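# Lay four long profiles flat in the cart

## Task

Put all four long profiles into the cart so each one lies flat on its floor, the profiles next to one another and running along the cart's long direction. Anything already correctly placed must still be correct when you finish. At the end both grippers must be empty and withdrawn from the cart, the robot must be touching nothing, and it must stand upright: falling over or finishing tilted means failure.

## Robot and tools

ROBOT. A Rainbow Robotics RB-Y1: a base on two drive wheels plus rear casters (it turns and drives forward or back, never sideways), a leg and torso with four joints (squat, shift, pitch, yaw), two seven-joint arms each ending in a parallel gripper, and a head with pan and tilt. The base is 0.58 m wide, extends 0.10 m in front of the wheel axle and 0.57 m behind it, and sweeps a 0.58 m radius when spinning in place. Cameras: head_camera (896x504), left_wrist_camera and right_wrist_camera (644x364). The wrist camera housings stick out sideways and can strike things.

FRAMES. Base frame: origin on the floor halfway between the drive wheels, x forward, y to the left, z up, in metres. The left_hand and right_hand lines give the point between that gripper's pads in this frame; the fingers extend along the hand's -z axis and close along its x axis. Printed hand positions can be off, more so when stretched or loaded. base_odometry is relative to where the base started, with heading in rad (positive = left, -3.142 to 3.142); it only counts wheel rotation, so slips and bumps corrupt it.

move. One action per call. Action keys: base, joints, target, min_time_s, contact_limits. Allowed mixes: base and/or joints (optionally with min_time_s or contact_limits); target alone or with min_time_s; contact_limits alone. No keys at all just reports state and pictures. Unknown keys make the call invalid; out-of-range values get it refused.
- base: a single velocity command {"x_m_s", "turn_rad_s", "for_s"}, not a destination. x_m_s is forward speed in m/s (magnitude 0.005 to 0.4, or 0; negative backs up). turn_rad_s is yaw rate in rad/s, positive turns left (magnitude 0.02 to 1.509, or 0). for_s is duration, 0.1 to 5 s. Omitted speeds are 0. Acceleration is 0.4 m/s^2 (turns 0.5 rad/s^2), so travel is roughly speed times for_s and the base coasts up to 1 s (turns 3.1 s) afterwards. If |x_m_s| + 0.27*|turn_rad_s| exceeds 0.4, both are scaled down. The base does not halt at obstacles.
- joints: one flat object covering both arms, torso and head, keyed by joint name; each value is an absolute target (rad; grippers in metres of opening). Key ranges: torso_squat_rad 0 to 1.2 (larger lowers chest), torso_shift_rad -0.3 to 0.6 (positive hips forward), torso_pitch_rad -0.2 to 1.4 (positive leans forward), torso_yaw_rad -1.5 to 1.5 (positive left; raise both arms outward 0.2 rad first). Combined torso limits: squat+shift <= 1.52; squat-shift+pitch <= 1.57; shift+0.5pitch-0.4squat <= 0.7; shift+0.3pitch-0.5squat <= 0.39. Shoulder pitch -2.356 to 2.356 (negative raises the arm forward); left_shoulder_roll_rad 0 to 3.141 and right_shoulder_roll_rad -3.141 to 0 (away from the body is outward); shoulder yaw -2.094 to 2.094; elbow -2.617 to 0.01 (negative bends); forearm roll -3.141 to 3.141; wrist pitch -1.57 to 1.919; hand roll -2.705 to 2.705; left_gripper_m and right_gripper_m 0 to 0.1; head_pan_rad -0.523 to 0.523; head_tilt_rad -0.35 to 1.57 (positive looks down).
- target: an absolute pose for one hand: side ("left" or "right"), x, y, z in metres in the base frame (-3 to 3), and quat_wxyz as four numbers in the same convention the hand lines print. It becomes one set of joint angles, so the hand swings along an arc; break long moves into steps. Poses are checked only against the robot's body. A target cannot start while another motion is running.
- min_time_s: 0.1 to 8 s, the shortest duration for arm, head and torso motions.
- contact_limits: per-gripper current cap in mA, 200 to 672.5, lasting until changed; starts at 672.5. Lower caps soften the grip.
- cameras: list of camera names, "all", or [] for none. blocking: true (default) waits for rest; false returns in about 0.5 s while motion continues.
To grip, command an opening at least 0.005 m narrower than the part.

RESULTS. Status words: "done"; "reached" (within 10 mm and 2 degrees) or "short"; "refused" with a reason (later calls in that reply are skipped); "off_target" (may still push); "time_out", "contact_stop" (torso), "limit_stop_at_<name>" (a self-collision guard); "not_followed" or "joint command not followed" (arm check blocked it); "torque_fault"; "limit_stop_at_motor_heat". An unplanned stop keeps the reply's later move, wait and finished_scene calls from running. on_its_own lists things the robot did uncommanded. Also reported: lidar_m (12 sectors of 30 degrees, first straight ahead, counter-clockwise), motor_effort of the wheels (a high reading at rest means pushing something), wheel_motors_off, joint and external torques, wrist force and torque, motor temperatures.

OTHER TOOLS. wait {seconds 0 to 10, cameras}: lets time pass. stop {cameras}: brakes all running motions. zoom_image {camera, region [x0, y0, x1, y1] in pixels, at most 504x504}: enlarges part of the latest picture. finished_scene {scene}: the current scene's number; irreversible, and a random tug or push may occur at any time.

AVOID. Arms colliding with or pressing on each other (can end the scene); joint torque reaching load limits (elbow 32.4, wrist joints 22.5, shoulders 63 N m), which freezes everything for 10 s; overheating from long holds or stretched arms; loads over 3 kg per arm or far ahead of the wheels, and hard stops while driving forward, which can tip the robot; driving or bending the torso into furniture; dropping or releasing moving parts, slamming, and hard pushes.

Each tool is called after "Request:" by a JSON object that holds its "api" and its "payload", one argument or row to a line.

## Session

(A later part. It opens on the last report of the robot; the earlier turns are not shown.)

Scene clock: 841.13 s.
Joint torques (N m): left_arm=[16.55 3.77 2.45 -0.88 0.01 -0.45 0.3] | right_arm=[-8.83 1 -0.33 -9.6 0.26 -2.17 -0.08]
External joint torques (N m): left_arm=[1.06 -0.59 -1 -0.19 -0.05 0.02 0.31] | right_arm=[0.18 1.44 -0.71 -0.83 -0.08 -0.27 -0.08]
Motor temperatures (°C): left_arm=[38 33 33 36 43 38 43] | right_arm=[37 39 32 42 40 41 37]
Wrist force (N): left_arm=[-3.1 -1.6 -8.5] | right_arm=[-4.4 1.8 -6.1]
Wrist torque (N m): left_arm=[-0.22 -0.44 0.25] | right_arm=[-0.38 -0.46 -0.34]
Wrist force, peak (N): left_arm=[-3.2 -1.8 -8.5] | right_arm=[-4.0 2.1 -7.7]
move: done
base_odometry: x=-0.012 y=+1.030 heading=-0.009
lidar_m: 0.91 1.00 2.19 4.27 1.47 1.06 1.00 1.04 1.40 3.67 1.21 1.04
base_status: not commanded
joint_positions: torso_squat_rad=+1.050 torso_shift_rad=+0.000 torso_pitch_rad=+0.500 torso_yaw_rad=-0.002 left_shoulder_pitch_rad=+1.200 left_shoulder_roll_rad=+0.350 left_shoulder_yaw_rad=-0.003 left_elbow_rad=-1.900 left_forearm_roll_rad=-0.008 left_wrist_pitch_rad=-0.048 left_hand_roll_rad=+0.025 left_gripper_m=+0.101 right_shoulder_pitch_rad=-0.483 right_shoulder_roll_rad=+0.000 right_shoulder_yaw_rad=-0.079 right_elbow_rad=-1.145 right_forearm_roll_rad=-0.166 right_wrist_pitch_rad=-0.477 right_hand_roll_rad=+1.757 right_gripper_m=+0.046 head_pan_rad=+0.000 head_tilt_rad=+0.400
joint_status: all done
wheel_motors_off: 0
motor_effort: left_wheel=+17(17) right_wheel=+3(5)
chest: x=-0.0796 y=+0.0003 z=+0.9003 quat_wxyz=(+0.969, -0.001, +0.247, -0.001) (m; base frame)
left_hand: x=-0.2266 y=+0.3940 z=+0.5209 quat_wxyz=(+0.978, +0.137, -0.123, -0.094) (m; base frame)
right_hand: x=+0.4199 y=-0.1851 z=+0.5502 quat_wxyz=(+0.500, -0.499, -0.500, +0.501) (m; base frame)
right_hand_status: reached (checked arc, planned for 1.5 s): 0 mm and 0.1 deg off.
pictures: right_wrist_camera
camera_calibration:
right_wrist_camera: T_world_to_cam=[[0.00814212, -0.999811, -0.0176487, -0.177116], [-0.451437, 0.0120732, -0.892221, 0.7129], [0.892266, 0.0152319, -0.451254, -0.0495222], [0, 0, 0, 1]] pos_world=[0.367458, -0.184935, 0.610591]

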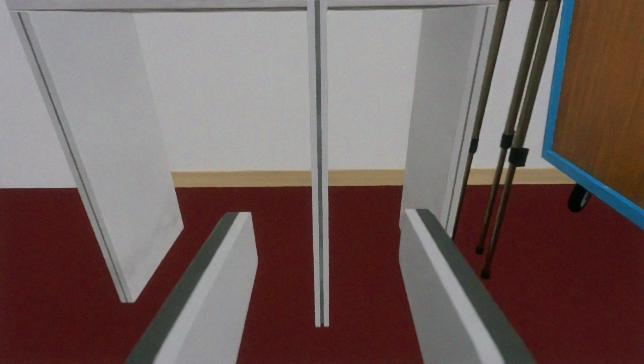

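Request:
{"api": "move", "payload": {
  "base": {"x_m_s":0.25,"for_s":1.4},
  "cameras": ["right_wrist_camera"]
}}

Scene clock: 864.67 s.
Joint torques (N m): left_arm=[15.51 4.25 2.82 -0.78 -0.12 -0.49 0.35] | right_arm=[-9.53 0.71 0.45 -10.17 0.43 -2.1 0.01]
External joint torques (N m): left_arm=[0.02 -0.11 -0.63 -0.09 -0.17 -0.01 0.36] | right_arm=[-0.53 1.15 0.06 -1.41 0.09 -0.2 0.01]
Motor temperatures (°C): left_arm=[38 33 33 36 43 38 42] | right_arm=[37 39 32 42 40 41 37]
Wrist force (N): left_arm=[-3.1 -2.1 -8.4] | right_arm=[-4.4 1.5 -6.1]
Wrist torque (N m): left_arm=[-0.16 -0.46 0.24] | right_arm=[-0.36 -0.46 -0.35]
Wrist force, peak (N): left_arm=[-3.0 -1.6 -8.7] | right_arm=[-4.4 1.8 -6.9]
move: done
base_odometry: x=+0.338 y=+1.027 heading=-0.010
lidar_m: 1.22 0.66 1.67 4.45 1.99 1.43 1.35 1.40 1.88 1.78 0.99 0.56
base_status: done (sent for 1.4 of 1.4 s)
joint_positions: torso_squat_rad=+1.050 torso_shift_rad=+0.000 torso_pitch_rad=+0.500 torso_yaw_rad=-0.002 left_shoulder_pitch_rad=+1.200 left_shoulder_roll_rad=+0.350 left_shoulder_yaw_rad=-0.003 left_elbow_rad=-1.900 left_forearm_roll_rad=-0.008 left_wrist_pitch_rad=-0.048 left_hand_roll_rad=+0.025 left_gripper_m=+0.101 right_shoulder_pitch_rad=-0.483 right_shoulder_roll_rad=+0.000 right_shoulder_yaw_rad=-0.079 right_elbow_rad=-1.145 right_forearm_roll_rad=-0.166 right_wrist_pitch_rad=-0.477 right_hand_roll_rad=+1.757 right_gripper_m=+0.046 head_pan_rad=+0.000 head_tilt_rad=+0.400
joint_status: not commanded
wheel_motors_off: 0
motor_effort: left_wheel=-9(50) right_wheel=+7(42)
chest: x=-0.0796 y=+0.0003 z=+0.9003 quat_wxyz=(+0.969, -0.001, +0.247, -0.001) (m; base frame)
left_hand: x=-0.2266 y=+0.3940 z=+0.5209 quat_wxyz=(+0.978, +0.137, -0.123, -0.094) (m; base frame)
right_hand: x=+0.4199 y=-0.1851 z=+0.5501 quat_wxyz=(+0.500, -0.499, -0.500, +0.501) (m; base frame)
pictures: right_wrist_camera
camera_calibration:
right_wrist_camera: T_world_to_cam=[[0.00809871, -0.999812, -0.0176342, -0.177131], [-0.451557, 0.0120777, -0.89216, 0.712845], [0.892205, 0.0151882, -0.451374, -0.049441], [0, 0, 0, 1]] pos_world=[0.367436, -0.184956, 0.610532]

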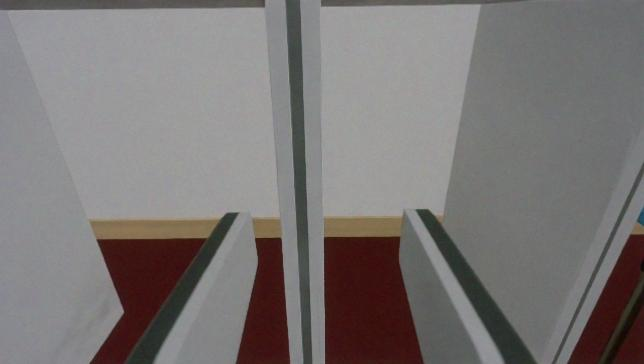

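Request:
{"api": "move", "payload": {
  "target": {"side":"right","x":0.42,"y":-0.169,"z":0.55,"quat_wxyz":[0.5,-0.5,-0.5,0.5]},
  "cameras": []
}}

Request:
{"api": "move", "payload": {
  "base": {"x_m_s":0.1,"for_s":0.9},
  "cameras": ["right_wrist_camera"]
}}

Scene clock: 868.67 s.
Joint torques (N m): left_arm=[16.22 3.76 2.67 -0.94 -0.11 -0.59 0.41] | right_arm=[-9.1 0.84 0.26 -9.86 0.59 -2.2 -0.18]
External joint torques (N m): left_arm=[0.73 -0.6 -0.77 -0.24 -0.16 -0.11 0.42] | right_arm=[0.06 0.82 -0.16 -1.14 0.18 -0.33 -0.17]
Motor temperatures (°C): left_arm=[38 33 33 36 43 38 42] | right_arm=[37 39 32 42 40 41 37]
Wrist force (N): left_arm=[-2.6 -1.5 -8.3] | right_arm=[-4.4 1.8 -6.2]
Wrist torque (N m): left_arm=[-0.22 -0.39 0.25] | right_arm=[-0.38 -0.45 -0.33]
Wrist force, peak (N): left_arm=[-3.1 -2.0 -8.6] | right_arm=[-5.2 1.8 -6.1]
move: done
base_odometry: x=+0.338 y=+1.027 heading=-0.010
lidar_m: 1.22 0.66 1.68 4.44 1.99 1.42 1.35 1.40 1.88 1.77 0.99 0.56
base_status: not commanded
joint_positions: torso_squat_rad=+1.050 torso_shift_rad=+0.000 torso_pitch_rad=+0.500 torso_yaw_rad=-0.002 left_shoulder_pitch_rad=+1.200 left_shoulder_roll_rad=+0.350 left_shoulder_yaw_rad=-0.003 left_elbow_rad=-1.900 left_forearm_roll_rad=-0.008 left_wrist_pitch_rad=-0.048 left_hand_roll_rad=+0.025 left_gripper_m=+0.101 right_shoulder_pitch_rad=-0.492 right_shoulder_roll_rad=+0.000 right_shoulder_yaw_rad=-0.030 right_elbow_rad=-1.129 right_forearm_roll_rad=-0.255 right_wrist_pitch_rad=-0.494 right_hand_roll_rad=+1.837 right_gripper_m=+0.046 head_pan_rad=+0.000 head_tilt_rad=+0.400
joint_status: all done
wheel_motors_off: 0
motor_effort: left_wheel=-10(10) right_wheel=+6(8)
chest: x=-0.0796 y=+0.0003 z=+0.9003 quat_wxyz=(+0.969, -0.001, +0.247, -0.001) (m; base frame)
left_hand: x=-0.2266 y=+0.3940 z=+0.5209 quat_wxyz=(+0.978, +0.137, -0.123, -0.094) (m; base frame)
right_hand: x=+0.4197 y=-0.1696 z=+0.5496 quat_wxyz=(+0.498, -0.497, -0.503, +0.502) (m; base frame)
right_hand_status: reached (checked arc, planned for 0.3 s): 1 mm and 0.6 deg off.
pictures: none
No camera images: "cameras" was empty.

Scene clock: 870.50 s.
Joint torques (N m): left_arm=[16.49 4.03 2.27 -0.72 -0.05 -0.46 0.16] | right_arm=[-9.22 0.88 0.3 -10.03 0.92 -2.19 -0.29]
External joint torques (N m): left_arm=[1.01 -0.33 -1.18 -0.03 -0.11 0.02 0.16] | right_arm=[-0.06 0.86 -0.12 -1.31 0.51 -0.33 -0.28]
Motor temperatures (°C): left_arm=[38 33 33 36 43 38 42] | right_arm=[37 39 32 42 40 41 37]
Wrist force (N): left_arm=[-2.6 -1.8 -8.6] | right_arm=[-4.5 1.8 -6.3]
Wrist torque (N m): left_arm=[-0.19 -0.36 0.26] | right_arm=[-0.37 -0.46 -0.32]
Wrist force, peak (N): left_arm=[-3.0 -1.9 -8.6] | right_arm=[-4.6 1.8 -6.5]
move: done
base_odometry: x=+0.428 y=+1.026 heading=-0.011
lidar_m: 1.12 0.57 1.57 4.11 2.12 1.54 1.43 1.48 2.01 1.46 0.96 0.49
base_status: done (sent for 0.9 of 0.9 s)
joint_positions: torso_squat_rad=+1.050 torso_shift_rad=+0.000 torso_pitch_rad=+0.500 torso_yaw_rad=-0.002 left_shoulder_pitch_rad=+1.200 left_shoulder_roll_rad=+0.350 left_shoulder_yaw_rad=-0.003 left_elbow_rad=-1.900 left_forearm_roll_rad=-0.008 left_wrist_pitch_rad=-0.048 left_hand_roll_rad=+0.025 left_gripper_m=+0.101 right_shoulder_pitch_rad=-0.492 right_shoulder_roll_rad=+0.000 right_shoulder_yaw_rad=-0.030 right_elbow_rad=-1.129 right_forearm_roll_rad=-0.255 right_wrist_pitch_rad=-0.494 right_hand_roll_rad=+1.837 right_gripper_m=+0.046 head_pan_rad=+0.000 head_tilt_rad=+0.400
joint_status: not commanded
wheel_motors_off: 0
motor_effort: left_wheel=-9(21) right_wheel=+8(35)
chest: x=-0.0796 y=+0.0003 z=+0.9003 quat_wxyz=(+0.969, -0.001, +0.247, -0.001) (m; base frame)
left_hand: x=-0.2266 y=+0.3940 z=+0.5209 quat_wxyz=(+0.978, +0.137, -0.123, -0.094) (m; base frame)
right_hand: x=+0.4198 y=-0.1696 z=+0.5496 quat_wxyz=(+0.498, -0.497, -0.503, +0.502) (m; base frame)
pictures: right_wrist_camera
camera_calibration:
right_wrist_camera: T_world_to_cam=[[0.016688, -0.999694, -0.0182332, -0.164879], [-0.450239, 0.00876887, -0.892865, 0.711415], [0.892752, 0.0231095, -0.449955, -0.0494499], [0, 0, 0, 1]] pos_world=[0.367205, -0.169925, 0.609942]

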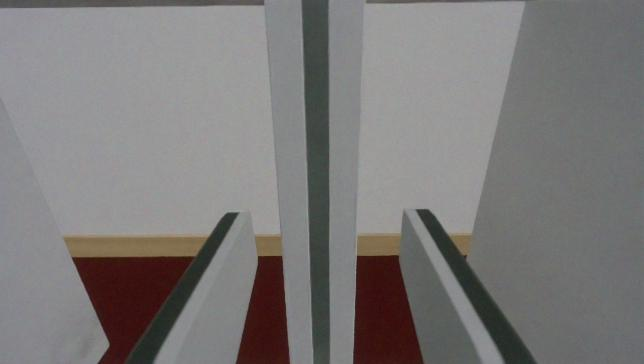

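Request:
{"api": "move", "payload": {
  "target": {"side":"right","x":0.452,"y":-0.166,"z":0.55,"quat_wxyz":[0.5,-0.5,-0.5,0.5]},
  "cameras": ["right_wrist_camera"]
}}

Scene clock: 874.00 s.
Joint torques (N m): left_arm=[16.43 4.47 2.95 -1.31 -0.16 -0.5 0.13] | right_arm=[-10.35 -0.41 0.15 -9.58 0.62 -2.08 -0.08]
External joint torques (N m): left_arm=[0.94 0.11 -0.5 -0.62 -0.22 -0.02 0.14] | right_arm=[0.97 0.08 -0.33 -0.96 0.18 -0.23 -0.08]
Motor temperatures (°C): left_arm=[38 33 33 36 43 38 42] | right_arm=[37 39 32 42 40 41 37]
Wrist force (N): left_arm=[-2.9 -1.6 -8.0] | right_arm=[-4.3 1.8 -6.5]
Wrist torque (N m): left_arm=[-0.22 -0.43 0.22] | right_arm=[-0.40 -0.43 -0.32]
Wrist force, peak (N): left_arm=[-3.0 -1.6 -8.7] | right_arm=[-5.5 2.1 -6.3]
move: done
base_odometry: x=+0.428 y=+1.026 heading=-0.011
lidar_m: 1.12 0.59 1.55 4.10 2.11 1.53 1.44 1.49 2.01 1.46 0.95 0.48
base_status: not commanded
joint_positions: torso_squat_rad=+1.050 torso_shift_rad=+0.000 torso_pitch_rad=+0.500 torso_yaw_rad=-0.002 left_shoulder_pitch_rad=+1.200 left_shoulder_roll_rad=+0.350 left_shoulder_yaw_rad=-0.003 left_elbow_rad=-1.900 left_forearm_roll_rad=-0.008 left_wrist_pitch_rad=-0.048 left_hand_roll_rad=+0.025 left_gripper_m=+0.101 right_shoulder_pitch_rad=-0.629 right_shoulder_roll_rad=-0.006 right_shoulder_yaw_rad=-0.071 right_elbow_rad=-0.983 right_forearm_roll_rad=-0.277 right_wrist_pitch_rad=-0.514 right_hand_roll_rad=+1.856 right_gripper_m=+0.046 head_pan_rad=+0.000 head_tilt_rad=+0.400
joint_status: all done
wheel_motors_off: 0
motor_effort: left_wheel=-9(9) right_wheel=+9(10)
chest: x=-0.0796 y=+0.0003 z=+0.9003 quat_wxyz=(+0.969, -0.001, +0.247, -0.001) (m; base frame)
left_hand: x=-0.2266 y=+0.3940 z=+0.5209 quat_wxyz=(+0.978, +0.137, -0.123, -0.094) (m; base frame)
right_hand: x=+0.4518 y=-0.1659 z=+0.5504 quat_wxyz=(+0.500, -0.499, -0.500, +0.501) (m; base frame)
right_hand_status: reached (checked arc, planned for 0.4 s): 0 mm and 0.1 deg off.
pictures: right_wrist_camera
camera_calibration:
right_wrist_camera: T_world_to_cam=[[0.00702312, -0.999811, -0.0181241, -0.157388], [-0.451829, 0.0129961, -0.89201, 0.727454], [0.892077, 0.0144537, -0.451652, -0.0780153], [0, 0, 0, 1]] pos_world=[0.399386, -0.165685, 0.610808]

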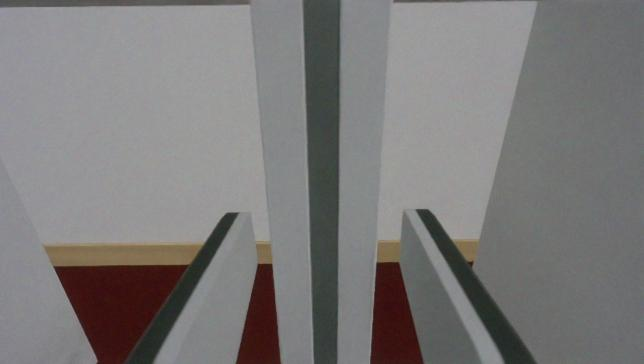

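Request:
{"api": "move", "payload": {
  "target": {"side":"right","x":0.472,"y":-0.165,"z":0.55,"quat_wxyz":[0.5,-0.5,-0.5,0.5]},
  "cameras": ["right_wrist_camera"]
}}

Request:
{"api": "move", "payload": {
  "joints": {"right_gripper_m":0.015},
  "cameras": ["right_wrist_camera"]
}}

Scene clock: 877.93 s.
Joint torques (N m): left_arm=[16.76 4.07 2.79 -0.91 -0.21 -0.45 0.22] | right_arm=[-12.45 -2.28 0.25 -9.43 0.74 -2.01 -0.24]
External joint torques (N m): left_arm=[1.27 -0.29 -0.66 -0.22 -0.27 0.02 0.23] | right_arm=[0.3 -1.15 -0.14 -0.98 0.3 -0.15 -0.24]
Motor temperatures (°C): left_arm=[38 33 33 36 43 38 42] | right_arm=[37 39 32 42 40 41 37]
Wrist force (N): left_arm=[-2.5 -2.0 -7.8] | right_arm=[-4.6 1.9 -6.0]
Wrist torque (N m): left_arm=[-0.16 -0.37 0.24] | right_arm=[-0.43 -0.43 -0.33]
Wrist force, peak (N): left_arm=[-3.1 -1.5 -8.5] | right_arm=[-5.4 1.5 -6.4]
move: done
base_odometry: x=+0.428 y=+1.026 heading=-0.011
lidar_m: 1.13 0.59 1.56 4.11 2.12 1.52 1.44 1.49 2.01 1.47 0.95 0.48
base_status: not commanded
joint_positions: torso_squat_rad=+1.050 torso_shift_rad=+0.000 torso_pitch_rad=+0.500 torso_yaw_rad=-0.002 left_shoulder_pitch_rad=+1.200 left_shoulder_roll_rad=+0.350 left_shoulder_yaw_rad=-0.003 left_elbow_rad=-1.900 left_forearm_roll_rad=-0.008 left_wrist_pitch_rad=-0.048 left_hand_roll_rad=+0.025 left_gripper_m=+0.101 right_shoulder_pitch_rad=-0.726 right_shoulder_roll_rad=-0.024 right_shoulder_yaw_rad=-0.088 right_elbow_rad=-0.858 right_forearm_roll_rad=-0.287 right_wrist_pitch_rad=-0.547 right_hand_roll_rad=+1.847 right_gripper_m=+0.046 head_pan_rad=+0.000 head_tilt_rad=+0.400
joint_status: all done
wheel_motors_off: 0
motor_effort: left_wheel=-10(11) right_wheel=+8(9)
chest: x=-0.0796 y=+0.0003 z=+0.9003 quat_wxyz=(+0.969, -0.001, +0.247, -0.001) (m; base frame)
left_hand: x=-0.2266 y=+0.3940 z=+0.5209 quat_wxyz=(+0.978, +0.137, -0.123, -0.094) (m; base frame)
right_hand: x=+0.4719 y=-0.1649 z=+0.5502 quat_wxyz=(+0.500, -0.500, -0.500, +0.500) (m; base frame)
right_hand_status: reached (checked arc, planned for 0.4 s): 0 mm and 0.1 deg off.
pictures: right_wrist_camera
camera_calibration:
right_wrist_camera: T_world_to_cam=[[0.00684409, -0.999815, -0.0179807, -0.156572], [-0.451137, 0.01296, -0.89236, 0.736209], [0.892428, 0.0142191, -0.450965, -0.0966136], [0, 0, 0, 1]] pos_world=[0.419424, -0.16471, 0.61058]

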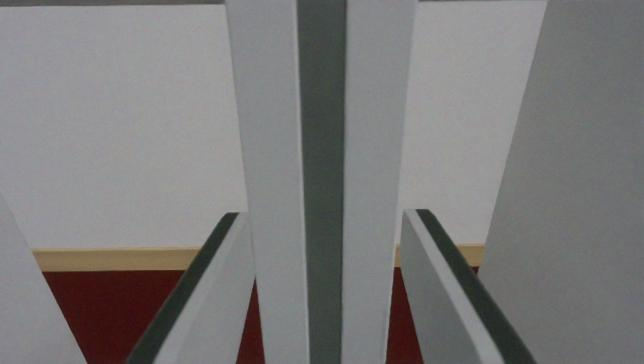

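Scene clock: 878.77 s.
Joint torques (N m): left_arm=[17.15 3.86 2.99 -0.99 -0.02 -0.32 0.27] | right_arm=[-12.69 -1.59 0.44 -9.48 0.95 -1.99 0.14]
External joint torques (N m): left_arm=[1.67 -0.5 -0.46 -0.29 -0.08 0.16 0.27] | right_arm=[0.05 -0.46 0.05 -1.02 0.51 -0.14 0.13]
Motor temperatures (°C): left_arm=[38 33 33 36 43 38 42] | right_arm=[37 39 32 42 40 41 37]
Wrist force (N): left_arm=[-2.9 -1.6 -8.5] | right_arm=[-2.9 2.8 -5.9]
Wrist torque (N m): left_arm=[-0.23 -0.42 0.24] | right_arm=[-0.51 -0.39 -1.13]
Wrist force, peak (N): left_arm=[-2.9 -1.6 -8.5] | right_arm=[-4.3 1.6 -6.7]
move: off_target
base_odometry: x=+0.428 y=+1.026 heading=-0.011
lidar_m: 1.13 0.59 1.56 4.10 2.12 1.53 1.44 1.49 2.02 1.47 0.95 0.47
base_status: not commanded
joint_positions: torso_squat_rad=+1.050 torso_shift_rad=+0.000 torso_pitch_rad=+0.500 torso_yaw_rad=-0.002 left_shoulder_pitch_rad=+1.200 left_shoulder_roll_rad=+0.350 left_shoulder_yaw_rad=-0.003 left_elbow_rad=-1.900 left_forearm_roll_rad=-0.008 left_wrist_pitch_rad=-0.048 left_hand_roll_rad=+0.025 left_gripper_m=+0.101 right_shoulder_pitch_rad=-0.726 right_shoulder_roll_rad=-0.024 right_shoulder_yaw_rad=-0.088 right_elbow_rad=-0.858 right_forearm_roll_rad=-0.287 right_wrist_pitch_rad=-0.547 right_hand_roll_rad=+1.847 right_gripper_m=+0.030 head_pan_rad=+0.000 head_tilt_rad=+0.400
joint_status: right_gripper_m off_target (ended at +0.030, target +0.015)
wheel_motors_off: 0
motor_effort: left_wheel=-9(10) right_wheel=+6(10)
chest: x=-0.0796 y=+0.0003 z=+0.9003 quat_wxyz=(+0.969, -0.001, +0.247, -0.001) (m; base frame)
left_hand: x=-0.2266 y=+0.3940 z=+0.5209 quat_wxyz=(+0.978, +0.137, -0.123, -0.094) (m; base frame)
right_hand: x=+0.4719 y=-0.1649 z=+0.5502 quat_wxyz=(+0.500, -0.500, -0.500, +0.500) (m; base frame)
pictures: right_wrist_camera
camera_calibration:
right_wrist_camera: T_world_to_cam=[[0.00680512, -0.99981, -0.0182414, -0.156414], [-0.451146, 0.0132102, -0.892352, 0.736248], [0.892424, 0.0143021, -0.450971, -0.0965954], [0, 0, 0, 1]] pos_world=[0.419424, -0.164728, 0.610578]

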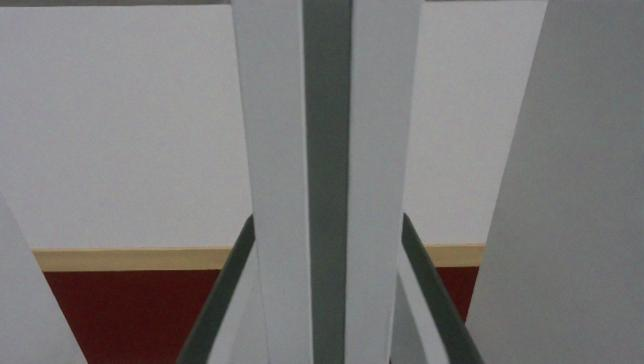

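Request:
{"api": "move", "payload": {
  "joints": {"torso_squat_rad":0.98},
  "cameras": []
}}

Request:
{"api": "move", "payload": {
  "base": {"x_m_s":-0.15,"for_s":2.93},
  "joints": {"torso_squat_rad":0.8},
  "cameras": ["right_wrist_camera"]
}}

Request:
{"api": "move", "payload": {
  "base": {"turn_rad_s":-0.5,"for_s":3.12},
  "cameras": ["head_camera"]
}}

Scene clock: 885.50 s.
Joint torques (N m): left_arm=[16.11 3.93 2.66 -0.92 -0.09 -0.48 0.16] | right_arm=[-16.37 -1.46 0.76 -13.8 0.97 -4.26 -0.43]
External joint torques (N m): left_arm=[0.61 -0.43 -0.79 -0.23 -0.15 0 0.17] | right_arm=[-3.67 -0.33 0.37 -5.36 0.53 -2.41 -0.43]
Motor temperatures (°C): left_arm=[38 33 33 36 43 38 42] | right_arm=[37 39 32 42 40 41 37]
Wrist force (N): left_arm=[-2.6 -1.5 -8.0] | right_arm=[-4.0 11.3 -6.0]
Wrist torque (N m): left_arm=[-0.21 -0.37 0.24] | right_arm=[-0.17 -0.39 -0.34]
Wrist force, peak (N): left_arm=[-3.5 -1.9 -8.6] | right_arm=[-4.4 12.7 -6.0]
move: done
base_odometry: x=+0.428 y=+1.026 heading=-0.011
lidar_m: 1.12 0.58 1.56 4.10 2.11 1.53 1.44 1.49 2.02 1.46 0.95 0.48
base_status: not commanded
joint_positions: torso_squat_rad=+0.980 torso_shift_rad=+0.000 torso_pitch_rad=+0.501 torso_yaw_rad=-0.002 left_shoulder_pitch_rad=+1.200 left_shoulder_roll_rad=+0.350 left_shoulder_yaw_rad=-0.003 left_elbow_rad=-1.900 left_forearm_roll_rad=-0.008 left_wrist_pitch_rad=-0.048 left_hand_roll_rad=+0.025 left_gripper_m=+0.101 right_shoulder_pitch_rad=-0.725 right_shoulder_roll_rad=-0.024 right_shoulder_yaw_rad=-0.088 right_elbow_rad=-0.856 right_forearm_roll_rad=-0.287 right_wrist_pitch_rad=-0.547 right_hand_roll_rad=+1.847 right_gripper_m=+0.030 head_pan_rad=+0.000 head_tilt_rad=+0.400
joint_status: all done
wheel_motors_off: 0
motor_effort: left_wheel=-9(10) right_wheel=+9(9)
chest: x=-0.0794 y=+0.0003 z=+0.9419 quat_wxyz=(+0.969, -0.001, +0.248, -0.001) (m; base frame)
left_hand: x=-0.2266 y=+0.3940 z=+0.5625 quat_wxyz=(+0.978, +0.137, -0.123, -0.094) (m; base frame)
right_hand: x=+0.4713 y=-0.1652 z=+0.5903 quat_wxyz=(+0.501, -0.499, -0.499, +0.501) (m; base frame)
pictures: none
No camera images: "cameras" was empty.

Scene clock: 889.17 s.
Joint torques (N m): left_arm=[16.79 3.98 2.64 -1.6 0.07 -0.37 0.06] | right_arm=[-17.06 -1.59 0.13 -14.2 1.05 -4.32 -0.46]
External joint torques (N m): left_arm=[1.3 -0.38 -0.81 -0.91 0.01 0.11 0.07] | right_arm=[-4.36 -0.46 -0.26 -5.76 0.61 -2.56 -0.46]
Motor temperatures (°C): left_arm=[38 33 33 36 43 38 42] | right_arm=[37 39 32 42 40 41 37]
Wrist force (N): left_arm=[-2.5 -2.1 -7.9] | right_arm=[-4.1 10.8 -6.0]
Wrist torque (N m): left_arm=[-0.14 -0.33 0.20] | right_arm=[-0.40 -0.40 -0.32]
Wrist force, peak (N): left_arm=[-2.3 -1.9 -8.7] | right_arm=[-4.0 12.2 -7.0]
move: done
base_odometry: x=-0.012 y=+1.031 heading=-0.012
lidar_m: 1.17 0.99 2.16 4.32 1.48 1.07 0.99 1.03 1.40 3.63 1.20 0.47
base_status: done (sent for 2.93 of 2.93 s)
joint_positions: torso_squat_rad=+0.800 torso_shift_rad=+0.000 torso_pitch_rad=+0.500 torso_yaw_rad=-0.002 left_shoulder_pitch_rad=+1.200 left_shoulder_roll_rad=+0.350 left_shoulder_yaw_rad=-0.003 left_elbow_rad=-1.900 left_forearm_roll_rad=-0.008 left_wrist_pitch_rad=-0.048 left_hand_roll_rad=+0.025 left_gripper_m=+0.101 right_shoulder_pitch_rad=-0.724 right_shoulder_roll_rad=-0.024 right_shoulder_yaw_rad=-0.088 right_elbow_rad=-0.856 right_forearm_roll_rad=-0.287 right_wrist_pitch_rad=-0.547 right_hand_roll_rad=+1.847 right_gripper_m=+0.030 head_pan_rad=+0.000 head_tilt_rad=+0.400
joint_status: all done
wheel_motors_off: 0
motor_effort: left_wheel=-11(32) right_wheel=+12(39)
chest: x=-0.0795 y=+0.0003 z=+1.0397 quat_wxyz=(+0.969, -0.001, +0.248, -0.001) (m; base frame)
left_hand: x=-0.2267 y=+0.3940 z=+0.6603 quat_wxyz=(+0.978, +0.137, -0.123, -0.094) (m; base frame)
right_hand: x=+0.4712 y=-0.1652 z=+0.6881 quat_wxyz=(+0.501, -0.499, -0.499, +0.501) (m; base frame)
pictures: right_wrist_camera
camera_calibration:
right_wrist_camera: T_world_to_cam=[[0.00652662, -0.999821, -0.0177641, -0.154355], [-0.454035, 0.0128649, -0.890891, 0.859315], [0.89096, 0.01388, -0.45387, -0.031158], [0, 0, 0, 1]] pos_world=[0.418927, -0.16495, 0.748673]

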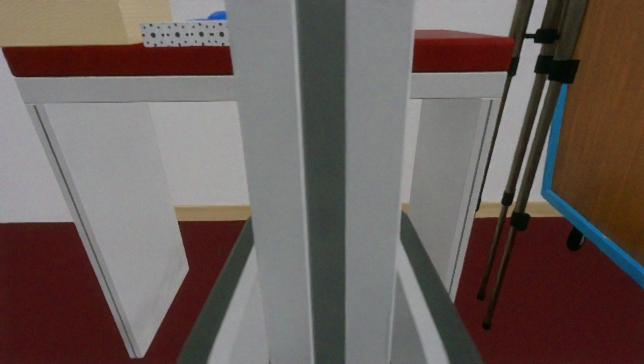

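Scene clock: 893.63 s.
Joint torques (N m): left_arm=[16.17 4.49 2.51 -0.98 0.12 -0.51 0.18] | right_arm=[-17.16 -1.57 0.93 -13.98 0.95 -4.7 -0.09]
External joint torques (N m): left_arm=[0.68 0.13 -0.93 -0.29 0.06 -0.03 0.19] | right_arm=[-4.46 -0.44 0.54 -5.54 0.51 -2.84 -0.09]
Motor temperatures (°C): left_arm=[37 33 33 36 43 38 42] | right_arm=[37 39 32 42 40 41 37]
Wrist force (N): left_arm=[-2.5 -2.2 -8.0] | right_arm=[-3.8 10.7 -6.0]
Wrist torque (N m): left_arm=[-0.12 -0.33 0.21] | right_arm=[-0.28 -0.39 -0.34]
Wrist force, peak (N): left_arm=[-2.7 -2.2 -8.6] | right_arm=[-4.2 11.1 -6.2]
move: done
base_odometry: x=-0.012 y=+1.031 heading=-1.578
lidar_m: 3.64 1.21 1.06 1.17 1.01 2.19 4.23 1.45 1.04 1.00 1.04 0.47
base_status: done (sent for 3.13 of 3.13 s)
joint_positions: torso_squat_rad=+0.800 torso_shift_rad=+0.000 torso_pitch_rad=+0.500 torso_yaw_rad=-0.002 left_shoulder_pitch_rad=+1.200 left_shoulder_roll_rad=+0.350 left_shoulder_yaw_rad=-0.003 left_elbow_rad=-1.900 left_forearm_roll_rad=-0.008 left_wrist_pitch_rad=-0.048 left_hand_roll_rad=+0.025 left_gripper_m=+0.101 right_shoulder_pitch_rad=-0.724 right_shoulder_roll_rad=-0.024 right_shoulder_yaw_rad=-0.088 right_elbow_rad=-0.856 right_forearm_roll_rad=-0.287 right_wrist_pitch_rad=-0.547 right_hand_roll_rad=+1.847 right_gripper_m=+0.030 head_pan_rad=+0.000 head_tilt_rad=+0.400
joint_status: not commanded
wheel_motors_off: 0
motor_effort: left_wheel=+12(51) right_wheel=+3(47)
chest: x=-0.0795 y=+0.0003 z=+1.0397 quat_wxyz=(+0.969, -0.001, +0.248, -0.001) (m; base frame)
left_hand: x=-0.2267 y=+0.3940 z=+0.6603 quat_wxyz=(+0.978, +0.137, -0.123, -0.094) (m; base frame)
right_hand: x=+0.4713 y=-0.1652 z=+0.6882 quat_wxyz=(+0.501, -0.499, -0.499, +0.501) (m; base frame)
pictures: head_camera
camera_calibration:
head_camera: T_world_to_cam=[[-0.0580359, -0.998118, 0.019787, -0.0158541], [-0.751729, 0.03065, -0.65876, 0.87723], [0.656914, -0.0531062, -0.752093, 0.823793], [0, 0, 0, 1]] pos_world=[0.117357, 0.00103715, 1.19777]

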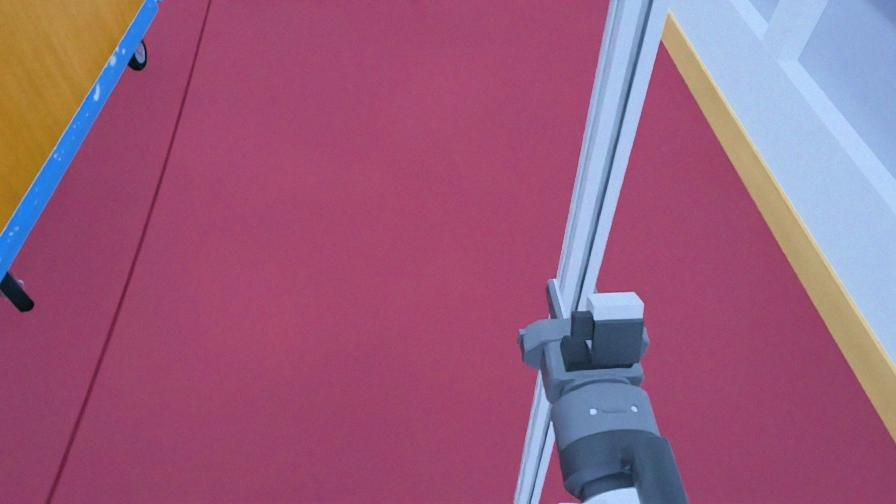

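Request:
{"api": "move", "payload": {
  "base": {"x_m_s":0.3,"for_s":4.37},
  "cameras": []
}}

Request:
{"api": "move", "payload": {
  "base": {"turn_rad_s":0.5,"for_s":3.12},
  "joints": {"torso_squat_rad":0.45},
  "cameras": ["head_camera"]
}}

Request:
{"api": "move", "payload": {
  "joints": {"right_hand_roll_rad":0.276},
  "min_time_s": 3,
  "cameras": []
}}

Scene clock: 903.33 s.
Joint torques (N m): left_arm=[16.59 3.74 2.75 -0.57 0 -0.53 0.1] | right_arm=[-16.39 -1.99 -0.03 -14.04 1.03 -4.08 0.02]
External joint torques (N m): left_arm=[1.09 -0.62 -0.7 0.11 -0.06 -0.05 0.1] | right_arm=[-3.68 -0.86 -0.42 -5.6 0.59 -2.18 0.02]
Motor temperatures (°C): left_arm=[37 33 33 36 43 38 42] | right_arm=[38 39 32 43 40 42 37]
Wrist force (N): left_arm=[-2.7 -1.9 -8.3] | right_arm=[-3.9 10.9 -6.0]
Wrist torque (N m): left_arm=[-0.15 -0.33 0.20] | right_arm=[-0.31 -0.40 -0.34]
Wrist force, peak (N): left_arm=[-3.0 -2.5 -8.7] | right_arm=[-3.7 11.4 -6.9]
move: done
base_odometry: x=-0.022 y=-0.279 heading=-1.578
lidar_m: 3.55 1.12 0.85 0.83 0.88 1.88 4.17 1.42 1.02 0.97 1.01 0.47
base_status: done (sent for 4.37 of 4.37 s)
joint_positions: torso_squat_rad=+0.800 torso_shift_rad=+0.000 torso_pitch_rad=+0.501 torso_yaw_rad=-0.002 left_shoulder_pitch_rad=+1.200 left_shoulder_roll_rad=+0.350 left_shoulder_yaw_rad=-0.003 left_elbow_rad=-1.900 left_forearm_roll_rad=-0.008 left_wrist_pitch_rad=-0.048 left_hand_roll_rad=+0.025 left_gripper_m=+0.101 right_shoulder_pitch_rad=-0.725 right_shoulder_roll_rad=-0.024 right_shoulder_yaw_rad=-0.088 right_elbow_rad=-0.856 right_forearm_roll_rad=-0.287 right_wrist_pitch_rad=-0.547 right_hand_roll_rad=+1.847 right_gripper_m=+0.030 head_pan_rad=+0.000 head_tilt_rad=+0.400
joint_status: not commanded
wheel_motors_off: 0
motor_effort: left_wheel=+2(50) right_wheel=-8(42)
chest: x=-0.0794 y=+0.0003 z=+1.0397 quat_wxyz=(+0.969, -0.001, +0.248, -0.001) (m; base frame)
left_hand: x=-0.2266 y=+0.3940 z=+0.6603 quat_wxyz=(+0.978, +0.137, -0.123, -0.094) (m; base frame)
right_hand: x=+0.4714 y=-0.1652 z=+0.6881 quat_wxyz=(+0.501, -0.499, -0.499, +0.501) (m; base frame)
pictures: none
No camera images: "cameras" was empty.

Scene clock: 907.80 s.
Joint torques (N m): left_arm=[16.23 4.42 2.82 -0.94 0.1 -0.53 0.24] | right_arm=[-17.32 -1.78 0.14 -14.2 1.1 -4.34 -0.2]
External joint torques (N m): left_arm=[0.73 0.06 -0.63 -0.25 0.04 -0.05 0.24] | right_arm=[-4.61 -0.65 -0.25 -5.76 0.66 -2.49 -0.2]
Motor temperatures (°C): left_arm=[37 33 33 36 43 38 42] | right_arm=[38 39 32 43 40 42 37]
Wrist force (N): left_arm=[-2.7 -1.4 -8.1] | right_arm=[-4.0 10.9 -5.9]
Wrist torque (N m): left_arm=[-0.21 -0.33 0.25] | right_arm=[-0.31 -0.38 -0.39]
Wrist force, peak (N): left_arm=[-2.9 -1.9 -8.6] | right_arm=[-4.3 11.7 -6.0]
move: done
base_odometry: x=-0.022 y=-0.279 heading=-0.011
lidar_m: 0.80 0.86 1.86 4.17 1.43 1.02 0.97 1.00 1.35 3.50 1.12 0.84
base_status: done (sent for 3.13 of 3.13 s)
joint_positions: torso_squat_rad=+0.450 torso_shift_rad=+0.000 torso_pitch_rad=+0.501 torso_yaw_rad=-0.002 left_shoulder_pitch_rad=+1.200 left_shoulder_roll_rad=+0.350 left_shoulder_yaw_rad=-0.003 left_elbow_rad=-1.900 left_forearm_roll_rad=-0.008 left_wrist_pitch_rad=-0.048 left_hand_roll_rad=+0.025 left_gripper_m=+0.101 right_shoulder_pitch_rad=-0.724 right_shoulder_roll_rad=-0.024 right_shoulder_yaw_rad=-0.088 right_elbow_rad=-0.856 right_forearm_roll_rad=-0.287 right_wrist_pitch_rad=-0.547 right_hand_roll_rad=+1.847 right_gripper_m=+0.030 head_pan_rad=+0.000 head_tilt_rad=+0.400
joint_status: all done
wheel_motors_off: 0
motor_effort: left_wheel=+2(42) right_wheel=+13(34)
chest: x=-0.0794 y=+0.0003 z=+1.1823 quat_wxyz=(+0.969, -0.001, +0.248, -0.001) (m; base frame)
left_hand: x=-0.2266 y=+0.3940 z=+0.8029 quat_wxyz=(+0.978, +0.137, -0.123, -0.094) (m; base frame)
right_hand: x=+0.4713 y=-0.1652 z=+0.8306 quat_wxyz=(+0.501, -0.499, -0.499, +0.501) (m; base frame)
pictures: head_camera
camera_calibration:
head_camera: T_world_to_cam=[[-0.0580305, -0.998118, 0.019801, -0.0186673], [-0.751892, 0.03065, -0.658573, 0.971029], [0.656727, -0.0531056, -0.752256, 0.931116], [0, 0, 0, 1]] pos_world=[0.117536, 0.00105329, 1.3403]

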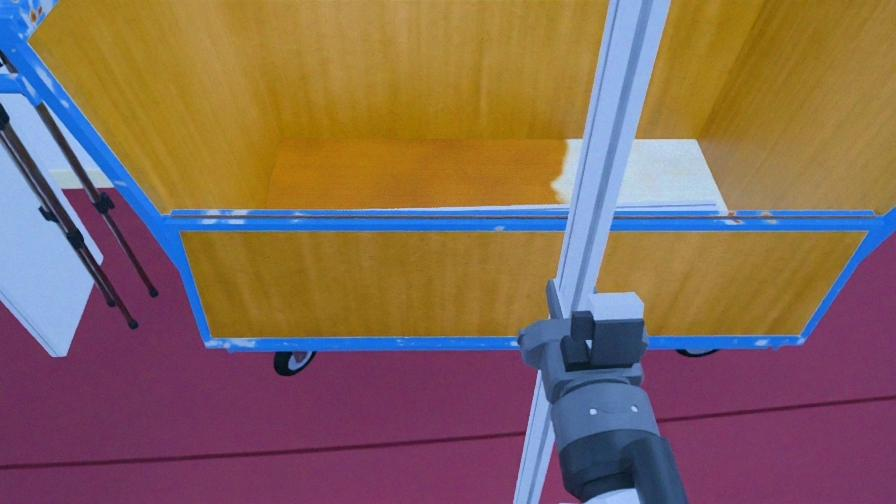

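Scene clock: 911.10 s.
Joint torques (N m): left_arm=[16.65 4.76 2.62 -0.84 -0.02 -0.43 0.45] | right_arm=[-16.8 -1.86 0.85 -14.03 1.02 -4.39 -0.28]
External joint torques (N m): left_arm=[1.15 0.4 -0.83 -0.15 -0.08 0.05 0.45] | right_arm=[-4.11 -0.67 0.45 -5.6 0.53 -2.53 -0.33]
Motor temperatures (°C): left_arm=[37 33 33 36 43 38 42] | right_arm=[38 39 32 43 40 42 37]
Wrist force (N): left_arm=[-2.8 -1.5 -8.3] | right_arm=[-19.9 -4.1 -6.0]
Wrist torque (N m): left_arm=[-0.22 -0.36 0.25] | right_arm=[-0.04 -0.65 -0.39]
Wrist force, peak (N): left_arm=[-2.8 -1.7 -8.7] | right_arm=[-20.1 -4.2 -6.0]
move: done
base_odometry: x=-0.022 y=-0.279 heading=-0.011
lidar_m: 0.82 0.86 1.86 4.17 1.43 1.04 0.96 1.01 1.35 3.50 1.11 0.84
base_status: not commanded
joint_positions: torso_squat_rad=+0.450 torso_shift_rad=+0.000 torso_pitch_rad=+0.501 torso_yaw_rad=-0.002 left_shoulder_pitch_rad=+1.200 left_shoulder_roll_rad=+0.350 left_shoulder_yaw_rad=-0.003 left_elbow_rad=-1.900 left_forearm_roll_rad=-0.008 left_wrist_pitch_rad=-0.048 left_hand_roll_rad=+0.025 left_gripper_m=+0.101 right_shoulder_pitch_rad=-0.724 right_shoulder_roll_rad=-0.024 right_shoulder_yaw_rad=-0.088 right_elbow_rad=-0.856 right_forearm_roll_rad=-0.287 right_wrist_pitch_rad=-0.547 right_hand_roll_rad=+0.276 right_gripper_m=+0.030 head_pan_rad=+0.000 head_tilt_rad=+0.400
joint_status: all done
wheel_motors_off: 0
motor_effort: left_wheel=+2(4) right_wheel=+13(15)
chest: x=-0.0794 y=+0.0003 z=+1.1823 quat_wxyz=(+0.969, -0.001, +0.248, -0.001) (m; base frame)
left_hand: x=-0.2266 y=+0.3940 z=+0.8029 quat_wxyz=(+0.978, +0.137, -0.123, -0.094) (m; base frame)
right_hand: x=+0.4713 y=-0.1652 z=+0.8306 quat_wxyz=(+0.709, +0.000, -0.705, +0.000) (m; base frame)
pictures: none
No camera images: "cameras" was empty.

Request:
{"api": "move", "payload": {
  "target": {"side":"right","x":0.46,"y":-0.188,"z":0.86,"quat_wxyz":[0.923,-0.0406,-0.3824,-0.0168]},
  "min_time_s": 2.5,
  "cameras": []
}}

Request:
{"api": "move", "payload": {
  "target": {"side":"right","x":0.46,"y":-0.188,"z":0.86,"quat_wxyz":[0.999,-0.044,0,-0.012]},
  "min_time_s": 2.5,
  "cameras": ["head_camera","right_wrist_camera"]
}}

Scene clock: 918.63 s.
Joint torques (N m): left_arm=[16.85 4.21 2.64 -0.79 -0.23 -0.33 0.5] | right_arm=[-19.08 -0.73 0.83 -15.4 1.01 -3.24 -0.29]
External joint torques (N m): left_arm=[1.36 -0.16 -0.81 -0.1 -0.29 0.15 0.5] | right_arm=[-4.84 0.91 -0.04 -5.67 0.5 -1.88 -0.33]
Motor temperatures (°C): left_arm=[37 33 33 36 43 38 42] | right_arm=[38 39 32 44 40 42 37]
Wrist force (N): left_arm=[-2.8 -1.5 -8.1] | right_arm=[-15.5 -2.9 -17.1]
Wrist torque (N m): left_arm=[-0.23 -0.35 0.27] | right_arm=[-0.01 -0.58 -0.41]
Wrist force, peak (N): left_arm=[-2.9 -1.6 -8.6] | right_arm=[-17.1 -3.6 -16.6]
move: done
base_odometry: x=-0.022 y=-0.279 heading=-0.011
lidar_m: 0.81 0.85 1.87 4.17 1.43 1.03 0.97 0.99 1.35 3.49 1.12 0.85
base_status: not commanded
joint_positions: torso_squat_rad=+0.450 torso_shift_rad=+0.000 torso_pitch_rad=+0.501 torso_yaw_rad=-0.002 left_shoulder_pitch_rad=+1.200 left_shoulder_roll_rad=+0.350 left_shoulder_yaw_rad=-0.003 left_elbow_rad=-1.900 left_forearm_roll_rad=-0.008 left_wrist_pitch_rad=-0.048 left_hand_roll_rad=+0.025 left_gripper_m=+0.101 right_shoulder_pitch_rad=-0.748 right_shoulder_roll_rad=+0.000 right_shoulder_yaw_rad=-0.142 right_elbow_rad=-1.615 right_forearm_roll_rad=+0.242 right_wrist_pitch_rad=+1.048 right_hand_roll_rad=-0.153 right_gripper_m=+0.030 head_pan_rad=+0.000 head_tilt_rad=+0.400
joint_status: all done
wheel_motors_off: 0
motor_effort: left_wheel=+3(4) right_wheel=+13(16)
chest: x=-0.0794 y=+0.0003 z=+1.1823 quat_wxyz=(+0.969, -0.001, +0.248, -0.001) (m; base frame)
left_hand: x=-0.2266 y=+0.3940 z=+0.8029 quat_wxyz=(+0.978, +0.137, -0.123, -0.094) (m; base frame)
right_hand: x=+0.4592 y=-0.1885 z=+0.8592 quat_wxyz=(+0.923, -0.041, -0.382, -0.016) (m; base frame)
right_hand_status: reached (checked arc, planned for 2.5 s): 1 mm and 0.1 deg off.
pictures: none
No camera images: "cameras" was empty.

Scene clock: 921.47 s.
Joint torques (N m): left_arm=[16.5 4.15 2.87 -0.48 -0.05 -0.54 0.25] | right_arm=[-26.88 -10.14 0.81 -11.9 0.95 -0.15 0.1]
External joint torques (N m): left_arm=[1.01 -0.21 -0.57 0.21 -0.11 -0.06 0.26] | right_arm=[-3.68 -2.78 0.16 -3.54 0.52 -0.11 0.1]
Motor temperatures (°C): left_arm=[37 33 33 36 43 38 42] | right_arm=[38 39 32 44 40 42 37]
Wrist force (N): left_arm=[-2.5 -1.6 -8.5] | right_arm=[-4.7 -3.2 -21.5]
Wrist torque (N m): left_arm=[-0.20 -0.34 0.25] | right_arm=[0.09 -0.39 -0.39]
Wrist force, peak (N): left_arm=[-3.1 -1.6 -8.6] | right_arm=[-16.0 -4.3 -17.4]
move: done
base_odometry: x=-0.022 y=-0.279 heading=-0.012
lidar_m: 0.82 0.86 1.86 4.18 1.44 1.04 0.97 1.00 1.36 3.49 1.13 0.83
base_status: not commanded
joint_positions: torso_squat_rad=+0.450 torso_shift_rad=+0.000 torso_pitch_rad=+0.501 torso_yaw_rad=-0.002 left_shoulder_pitch_rad=+1.200 left_shoulder_roll_rad=+0.350 left_shoulder_yaw_rad=-0.003 left_elbow_rad=-1.900 left_forearm_roll_rad=-0.008 left_wrist_pitch_rad=-0.048 left_hand_roll_rad=+0.025 left_gripper_m=+0.101 right_shoulder_pitch_rad=-1.512 right_shoulder_roll_rad=-0.226 right_shoulder_yaw_rad=-0.322 right_elbow_rad=-0.582 right_forearm_roll_rad=+0.116 right_wrist_pitch_rad=+1.560 right_hand_roll_rad=-0.119 right_gripper_m=+0.030 head_pan_rad=+0.000 head_tilt_rad=+0.400
joint_status: all done
wheel_motors_off: 0
motor_effort: left_wheel=+3(4) right_wheel=+14(18)
chest: x=-0.0794 y=+0.0003 z=+1.1823 quat_wxyz=(+0.969, -0.001, +0.248, -0.001) (m; base frame)
left_hand: x=-0.2266 y=+0.3940 z=+0.8029 quat_wxyz=(+0.978, +0.137, -0.123, -0.094) (m; base frame)
right_hand: x=+0.4586 y=-0.1879 z=+0.8595 quat_wxyz=(+0.999, -0.043, -0.003, -0.012) (m; base frame)
right_hand_status: reached (checked arc, planned for 2.5 s): 1 mm and 0.3 deg off.
pictures: head_camera, right_wrist_camera
camera_calibration:
head_camera: T_world_to_cam=[[-0.0580291, -0.998119, 0.0197984, -0.0186646], [-0.751891, 0.0306506, -0.658574, 0.971029], [0.656728, -0.0531027, -0.752255, 0.931116], [0, 0, 0, 1]] pos_world=[0.117536, 0.00105266, 1.3403]
right_wrist_camera: T_world_to_cam=[[-0.999061, 0.0406654, -0.0149242, 0.480325], [0.0322267, 0.927981, 0.371231, -0.129276], [0.0289456, 0.370401, -0.928421, 0.928406], [0, 0, 0, 1]] pos_world=[0.457167, -0.24345, 0.917111]

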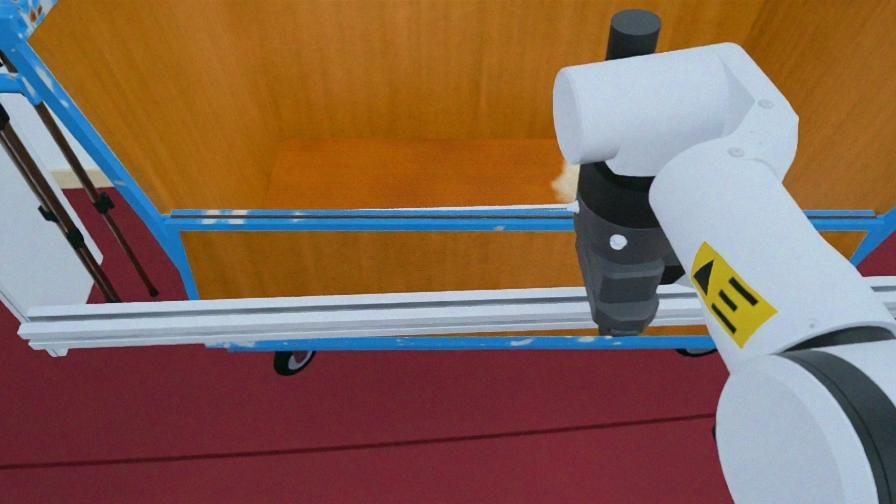

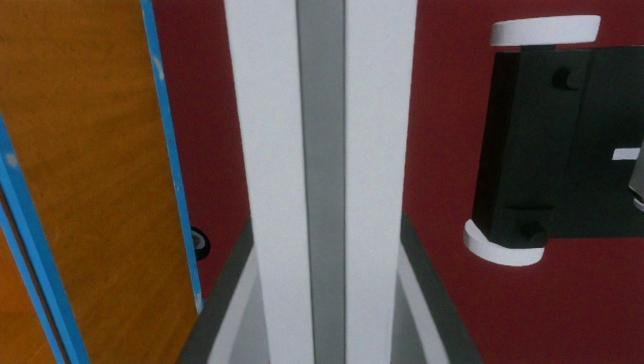

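Request:
{"api": "zoom_image", "payload": {
  "camera": "head_camera",
  "region": [0, 250, 180, 400]
}}

Scaled by 2.800 from the camera's 896x504 image, which has a finer 1280x720 frame.

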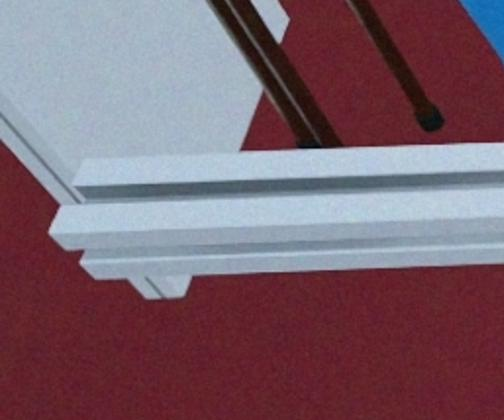

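Request:
{"api": "move", "payload": {
  "base": {"x_m_s":0.25,"for_s":2.2},
  "cameras": ["head_camera","right_wrist_camera"]
}}

Scene clock: 931.43 s.
Joint torques (N m): left_arm=[16.6 4.25 2.8 -1.05 -0.26 -0.38 0.14] | right_arm=[-26.6 -10.4 0.7 -11.84 0.71 0.05 0]
External joint torques (N m): left_arm=[1.11 -0.11 -0.65 -0.36 -0.32 0.1 0.15] | right_arm=[-3.39 -3.03 0.04 -3.47 0.3 0.09 0]
Motor temperatures (°C): left_arm=[37 33 33 36 43 38 42] | right_arm=[39 39 32 44 40 42 37]
Wrist force (N): left_arm=[-2.7 -1.7 -8.5] | right_arm=[-5.1 -3.2 -21.7]
Wrist torque (N m): left_arm=[-0.19 -0.33 0.25] | right_arm=[0.04 -0.43 -0.41]
Wrist force, peak (N): left_arm=[-3.0 -1.8 -8.6] | right_arm=[-5.7 -2.9 -22.1]
move: done
base_odometry: x=+0.528 y=-0.285 heading=-0.011
lidar_m: 0.26 0.28 0.40 1.67 2.23 1.60 1.51 1.57 2.12 4.48 0.37 0.28
base_status: done (sent for 2.2 of 2.2 s)
joint_positions: torso_squat_rad=+0.450 torso_shift_rad=+0.000 torso_pitch_rad=+0.501 torso_yaw_rad=-0.002 left_shoulder_pitch_rad=+1.200 left_shoulder_roll_rad=+0.350 left_shoulder_yaw_rad=-0.003 left_elbow_rad=-1.900 left_forearm_roll_rad=-0.008 left_wrist_pitch_rad=-0.048 left_hand_roll_rad=+0.025 left_gripper_m=+0.101 right_shoulder_pitch_rad=-1.512 right_shoulder_roll_rad=-0.226 right_shoulder_yaw_rad=-0.322 right_elbow_rad=-0.581 right_forearm_roll_rad=+0.116 right_wrist_pitch_rad=+1.560 right_hand_roll_rad=-0.119 right_gripper_m=+0.030 head_pan_rad=+0.000 head_tilt_rad=+0.400
joint_status: not commanded
wheel_motors_off: 0
motor_effort: left_wheel=+3(43) right_wheel=-9(48)
chest: x=-0.0794 y=+0.0003 z=+1.1823 quat_wxyz=(+0.969, -0.001, +0.248, -0.001) (m; base frame)
left_hand: x=-0.2265 y=+0.3940 z=+0.8029 quat_wxyz=(+0.978, +0.137, -0.123, -0.094) (m; base frame)
right_hand: x=+0.4586 y=-0.1879 z=+0.8595 quat_wxyz=(+0.999, -0.043, -0.003, -0.012) (m; base frame)
pictures: head_camera, right_wrist_camera
camera_calibration:
head_camera: T_world_to_cam=[[-0.0580286, -0.998119, 0.0197997, -0.0186643], [-0.751907, 0.0306505, -0.658556, 0.971044], [0.65671, -0.0531026, -0.752271, 0.931119], [0, 0, 0, 1]] pos_world=[0.117576, 0.00105267, 1.34031]
right_wrist_camera: T_world_to_cam=[[-0.999063, 0.0406318, -0.0148862, 0.480317], [0.0322093, 0.927978, 0.37124, -0.129292], [0.0288982, 0.370413, -0.928418, 0.928426], [0, 0, 0, 1]] pos_world=[0.457202, -0.243437, 0.917116]

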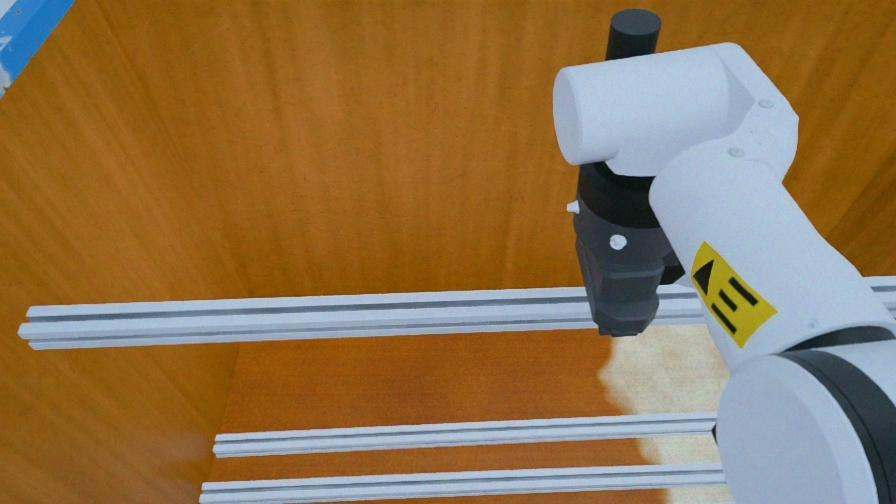

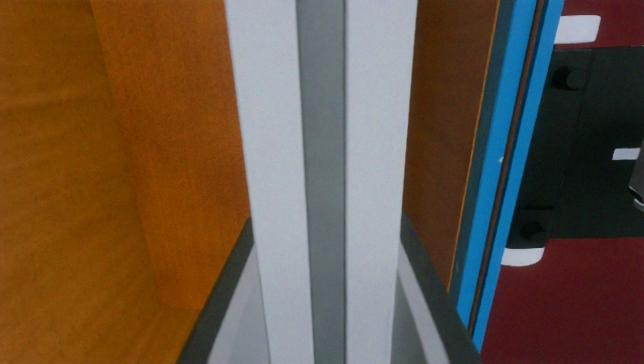

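Request:
{"api": "move", "payload": {
  "joints": {"torso_squat_rad":0.8},
  "cameras": []
}}

Request:
{"api": "move", "payload": {
  "joints": {"torso_pitch_rad":0.7},
  "cameras": ["head_camera","right_wrist_camera"]
}}

Scene clock: 938.90 s.
Joint torques (N m): left_arm=[16.54 4.21 2.57 -0.76 -0.15 -0.3 0.2] | right_arm=[-26.66 -10.33 0.79 -12.28 0.86 -0.02 -0.08]
External joint torques (N m): left_arm=[1.05 -0.15 -0.88 -0.07 -0.21 0.18 0.21] | right_arm=[-3.45 -2.96 0.14 -3.92 0.45 0.02 -0.08]
Motor temperatures (°C): left_arm=[37 33 33 36 43 38 42] | right_arm=[40 39 32 43 40 41 37]
Wrist force (N): left_arm=[-2.2 -1.8 -8.1] | right_arm=[-4.6 -3.5 -21.6]
Wrist torque (N m): left_arm=[-0.16 -0.31 0.23] | right_arm=[0.08 -0.37 -0.37]
Wrist force, peak (N): left_arm=[-2.7 -2.0 -8.6] | right_arm=[-4.8 -3.2 -22.5]
move: done
base_odometry: x=+0.528 y=-0.285 heading=-0.011
lidar_m: 0.26 0.29 0.41 1.67 2.23 1.62 1.52 1.57 2.11 4.48 0.37 0.27
base_status: not commanded
joint_positions: torso_squat_rad=+0.800 torso_shift_rad=+0.000 torso_pitch_rad=+0.500 torso_yaw_rad=-0.002 left_shoulder_pitch_rad=+1.200 left_shoulder_roll_rad=+0.350 left_shoulder_yaw_rad=-0.003 left_elbow_rad=-1.900 left_forearm_roll_rad=-0.008 left_wrist_pitch_rad=-0.048 left_hand_roll_rad=+0.025 left_gripper_m=+0.101 right_shoulder_pitch_rad=-1.512 right_shoulder_roll_rad=-0.226 right_shoulder_yaw_rad=-0.322 right_elbow_rad=-0.581 right_forearm_roll_rad=+0.116 right_wrist_pitch_rad=+1.560 right_hand_roll_rad=-0.119 right_gripper_m=+0.030 head_pan_rad=+0.000 head_tilt_rad=+0.400
joint_status: all done
wheel_motors_off: 0
motor_effort: left_wheel=+5(6) right_wheel=-6(9)
chest: x=-0.0795 y=+0.0003 z=+1.0397 quat_wxyz=(+0.969, -0.001, +0.248, -0.001) (m; base frame)
left_hand: x=-0.2266 y=+0.3940 z=+0.6603 quat_wxyz=(+0.978, +0.137, -0.123, -0.094) (m; base frame)
right_hand: x=+0.4585 y=-0.1879 z=+0.7170 quat_wxyz=(+0.999, -0.043, -0.003, -0.012) (m; base frame)
pictures: none
No camera images: "cameras" was empty.

Scene clock: 940.33 s.
Joint torques (N m): left_arm=[18.47 3.92 2.47 0.53 -0.25 -0.07 0.28] | right_arm=[-24.33 -8.94 0.36 -11.18 0.69 0.76 -0.11]
External joint torques (N m): left_arm=[1.4 0.15 -0.53 -0.75 -0.3 0.05 0.28] | right_arm=[-3.77 -2.86 -0.28 -3.64 0.32 0.41 -0.1]
Motor temperatures (°C): left_arm=[38 33 33 36 43 38 42] | right_arm=[40 39 32 43 40 41 37]
Wrist force (N): left_arm=[-1.5 -1.8 -8.4] | right_arm=[-1.5 -3.1 -21.1]
Wrist torque (N m): left_arm=[-0.17 -0.29 0.21] | right_arm=[0.05 -0.33 -0.39]
Wrist force, peak (N): left_arm=[-2.6 -2.3 -8.6] | right_arm=[-2.4 -3.0 -22.7]
move: done
base_odometry: x=+0.528 y=-0.285 heading=-0.011
lidar_m: 0.27 0.28 0.40 1.66 2.24 1.61 1.52 1.58 2.11 4.47 0.37 0.27
base_status: not commanded
joint_positions: torso_squat_rad=+0.800 torso_shift_rad=+0.000 torso_pitch_rad=+0.700 torso_yaw_rad=-0.002 left_shoulder_pitch_rad=+1.200 left_shoulder_roll_rad=+0.350 left_shoulder_yaw_rad=-0.003 left_elbow_rad=-1.900 left_forearm_roll_rad=-0.008 left_wrist_pitch_rad=-0.048 left_hand_roll_rad=+0.025 left_gripper_m=+0.101 right_shoulder_pitch_rad=-1.512 right_shoulder_roll_rad=-0.226 right_shoulder_yaw_rad=-0.322 right_elbow_rad=-0.581 right_forearm_roll_rad=+0.116 right_wrist_pitch_rad=+1.560 right_hand_roll_rad=-0.119 right_gripper_m=+0.030 head_pan_rad=+0.000 head_tilt_rad=+0.400
joint_status: all done
wheel_motors_off: 0
motor_effort: left_wheel=+6(7) right_wheel=-8(9)
chest: x=-0.0285 y=+0.0003 z=+1.0048 quat_wxyz=(+0.939, -0.001, +0.343, -0.001) (m; base frame)
left_hand: x=-0.2480 y=+0.3940 z=+0.6622 quat_wxyz=(+0.986, +0.127, -0.025, -0.107) (m; base frame)
right_hand: x=+0.4348 y=-0.1879 z=+0.5816 quat_wxyz=(+0.994, -0.044, +0.097, -0.007) (m; base frame)
pictures: head_camera, right_wrist_camera
camera_calibration:
head_camera: T_world_to_cam=[[-0.0529641, -0.998117, 0.0309303, -0.0232553], [-0.8677, 0.0306689, -0.496141, 0.725936], [0.494258, -0.0531159, -0.867691, 0.875499], [0, 0, 0, 1]] pos_world=[0.19594, 0.00102773, 1.12055]
right_wrist_camera: T_world_to_cam=[[-0.982147, 0.0406518, 0.183668, 0.329505], [0.105259, 0.927972, 0.357475, -0.0490818], [-0.155907, 0.370426, -0.915684, 0.74406], [0, 0, 0, 1]] pos_world=[0.444792, -0.243467, 0.63835]

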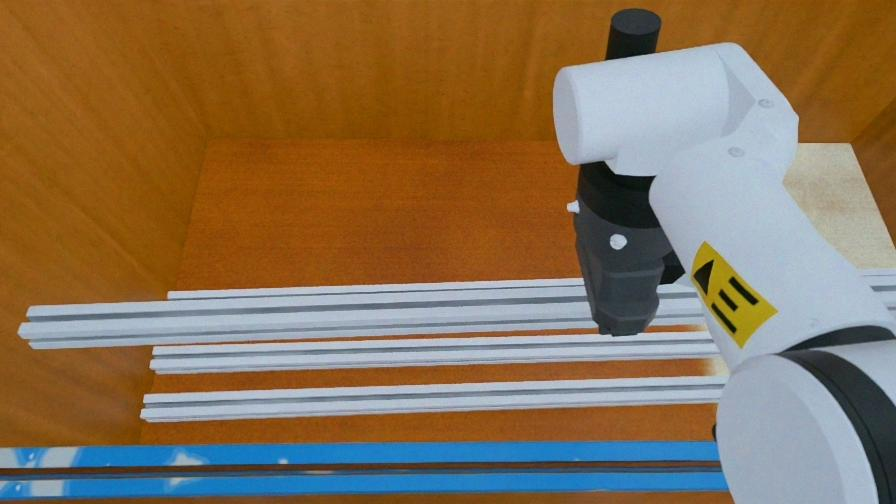

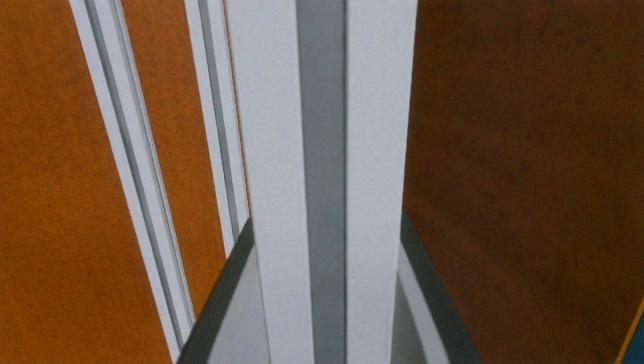

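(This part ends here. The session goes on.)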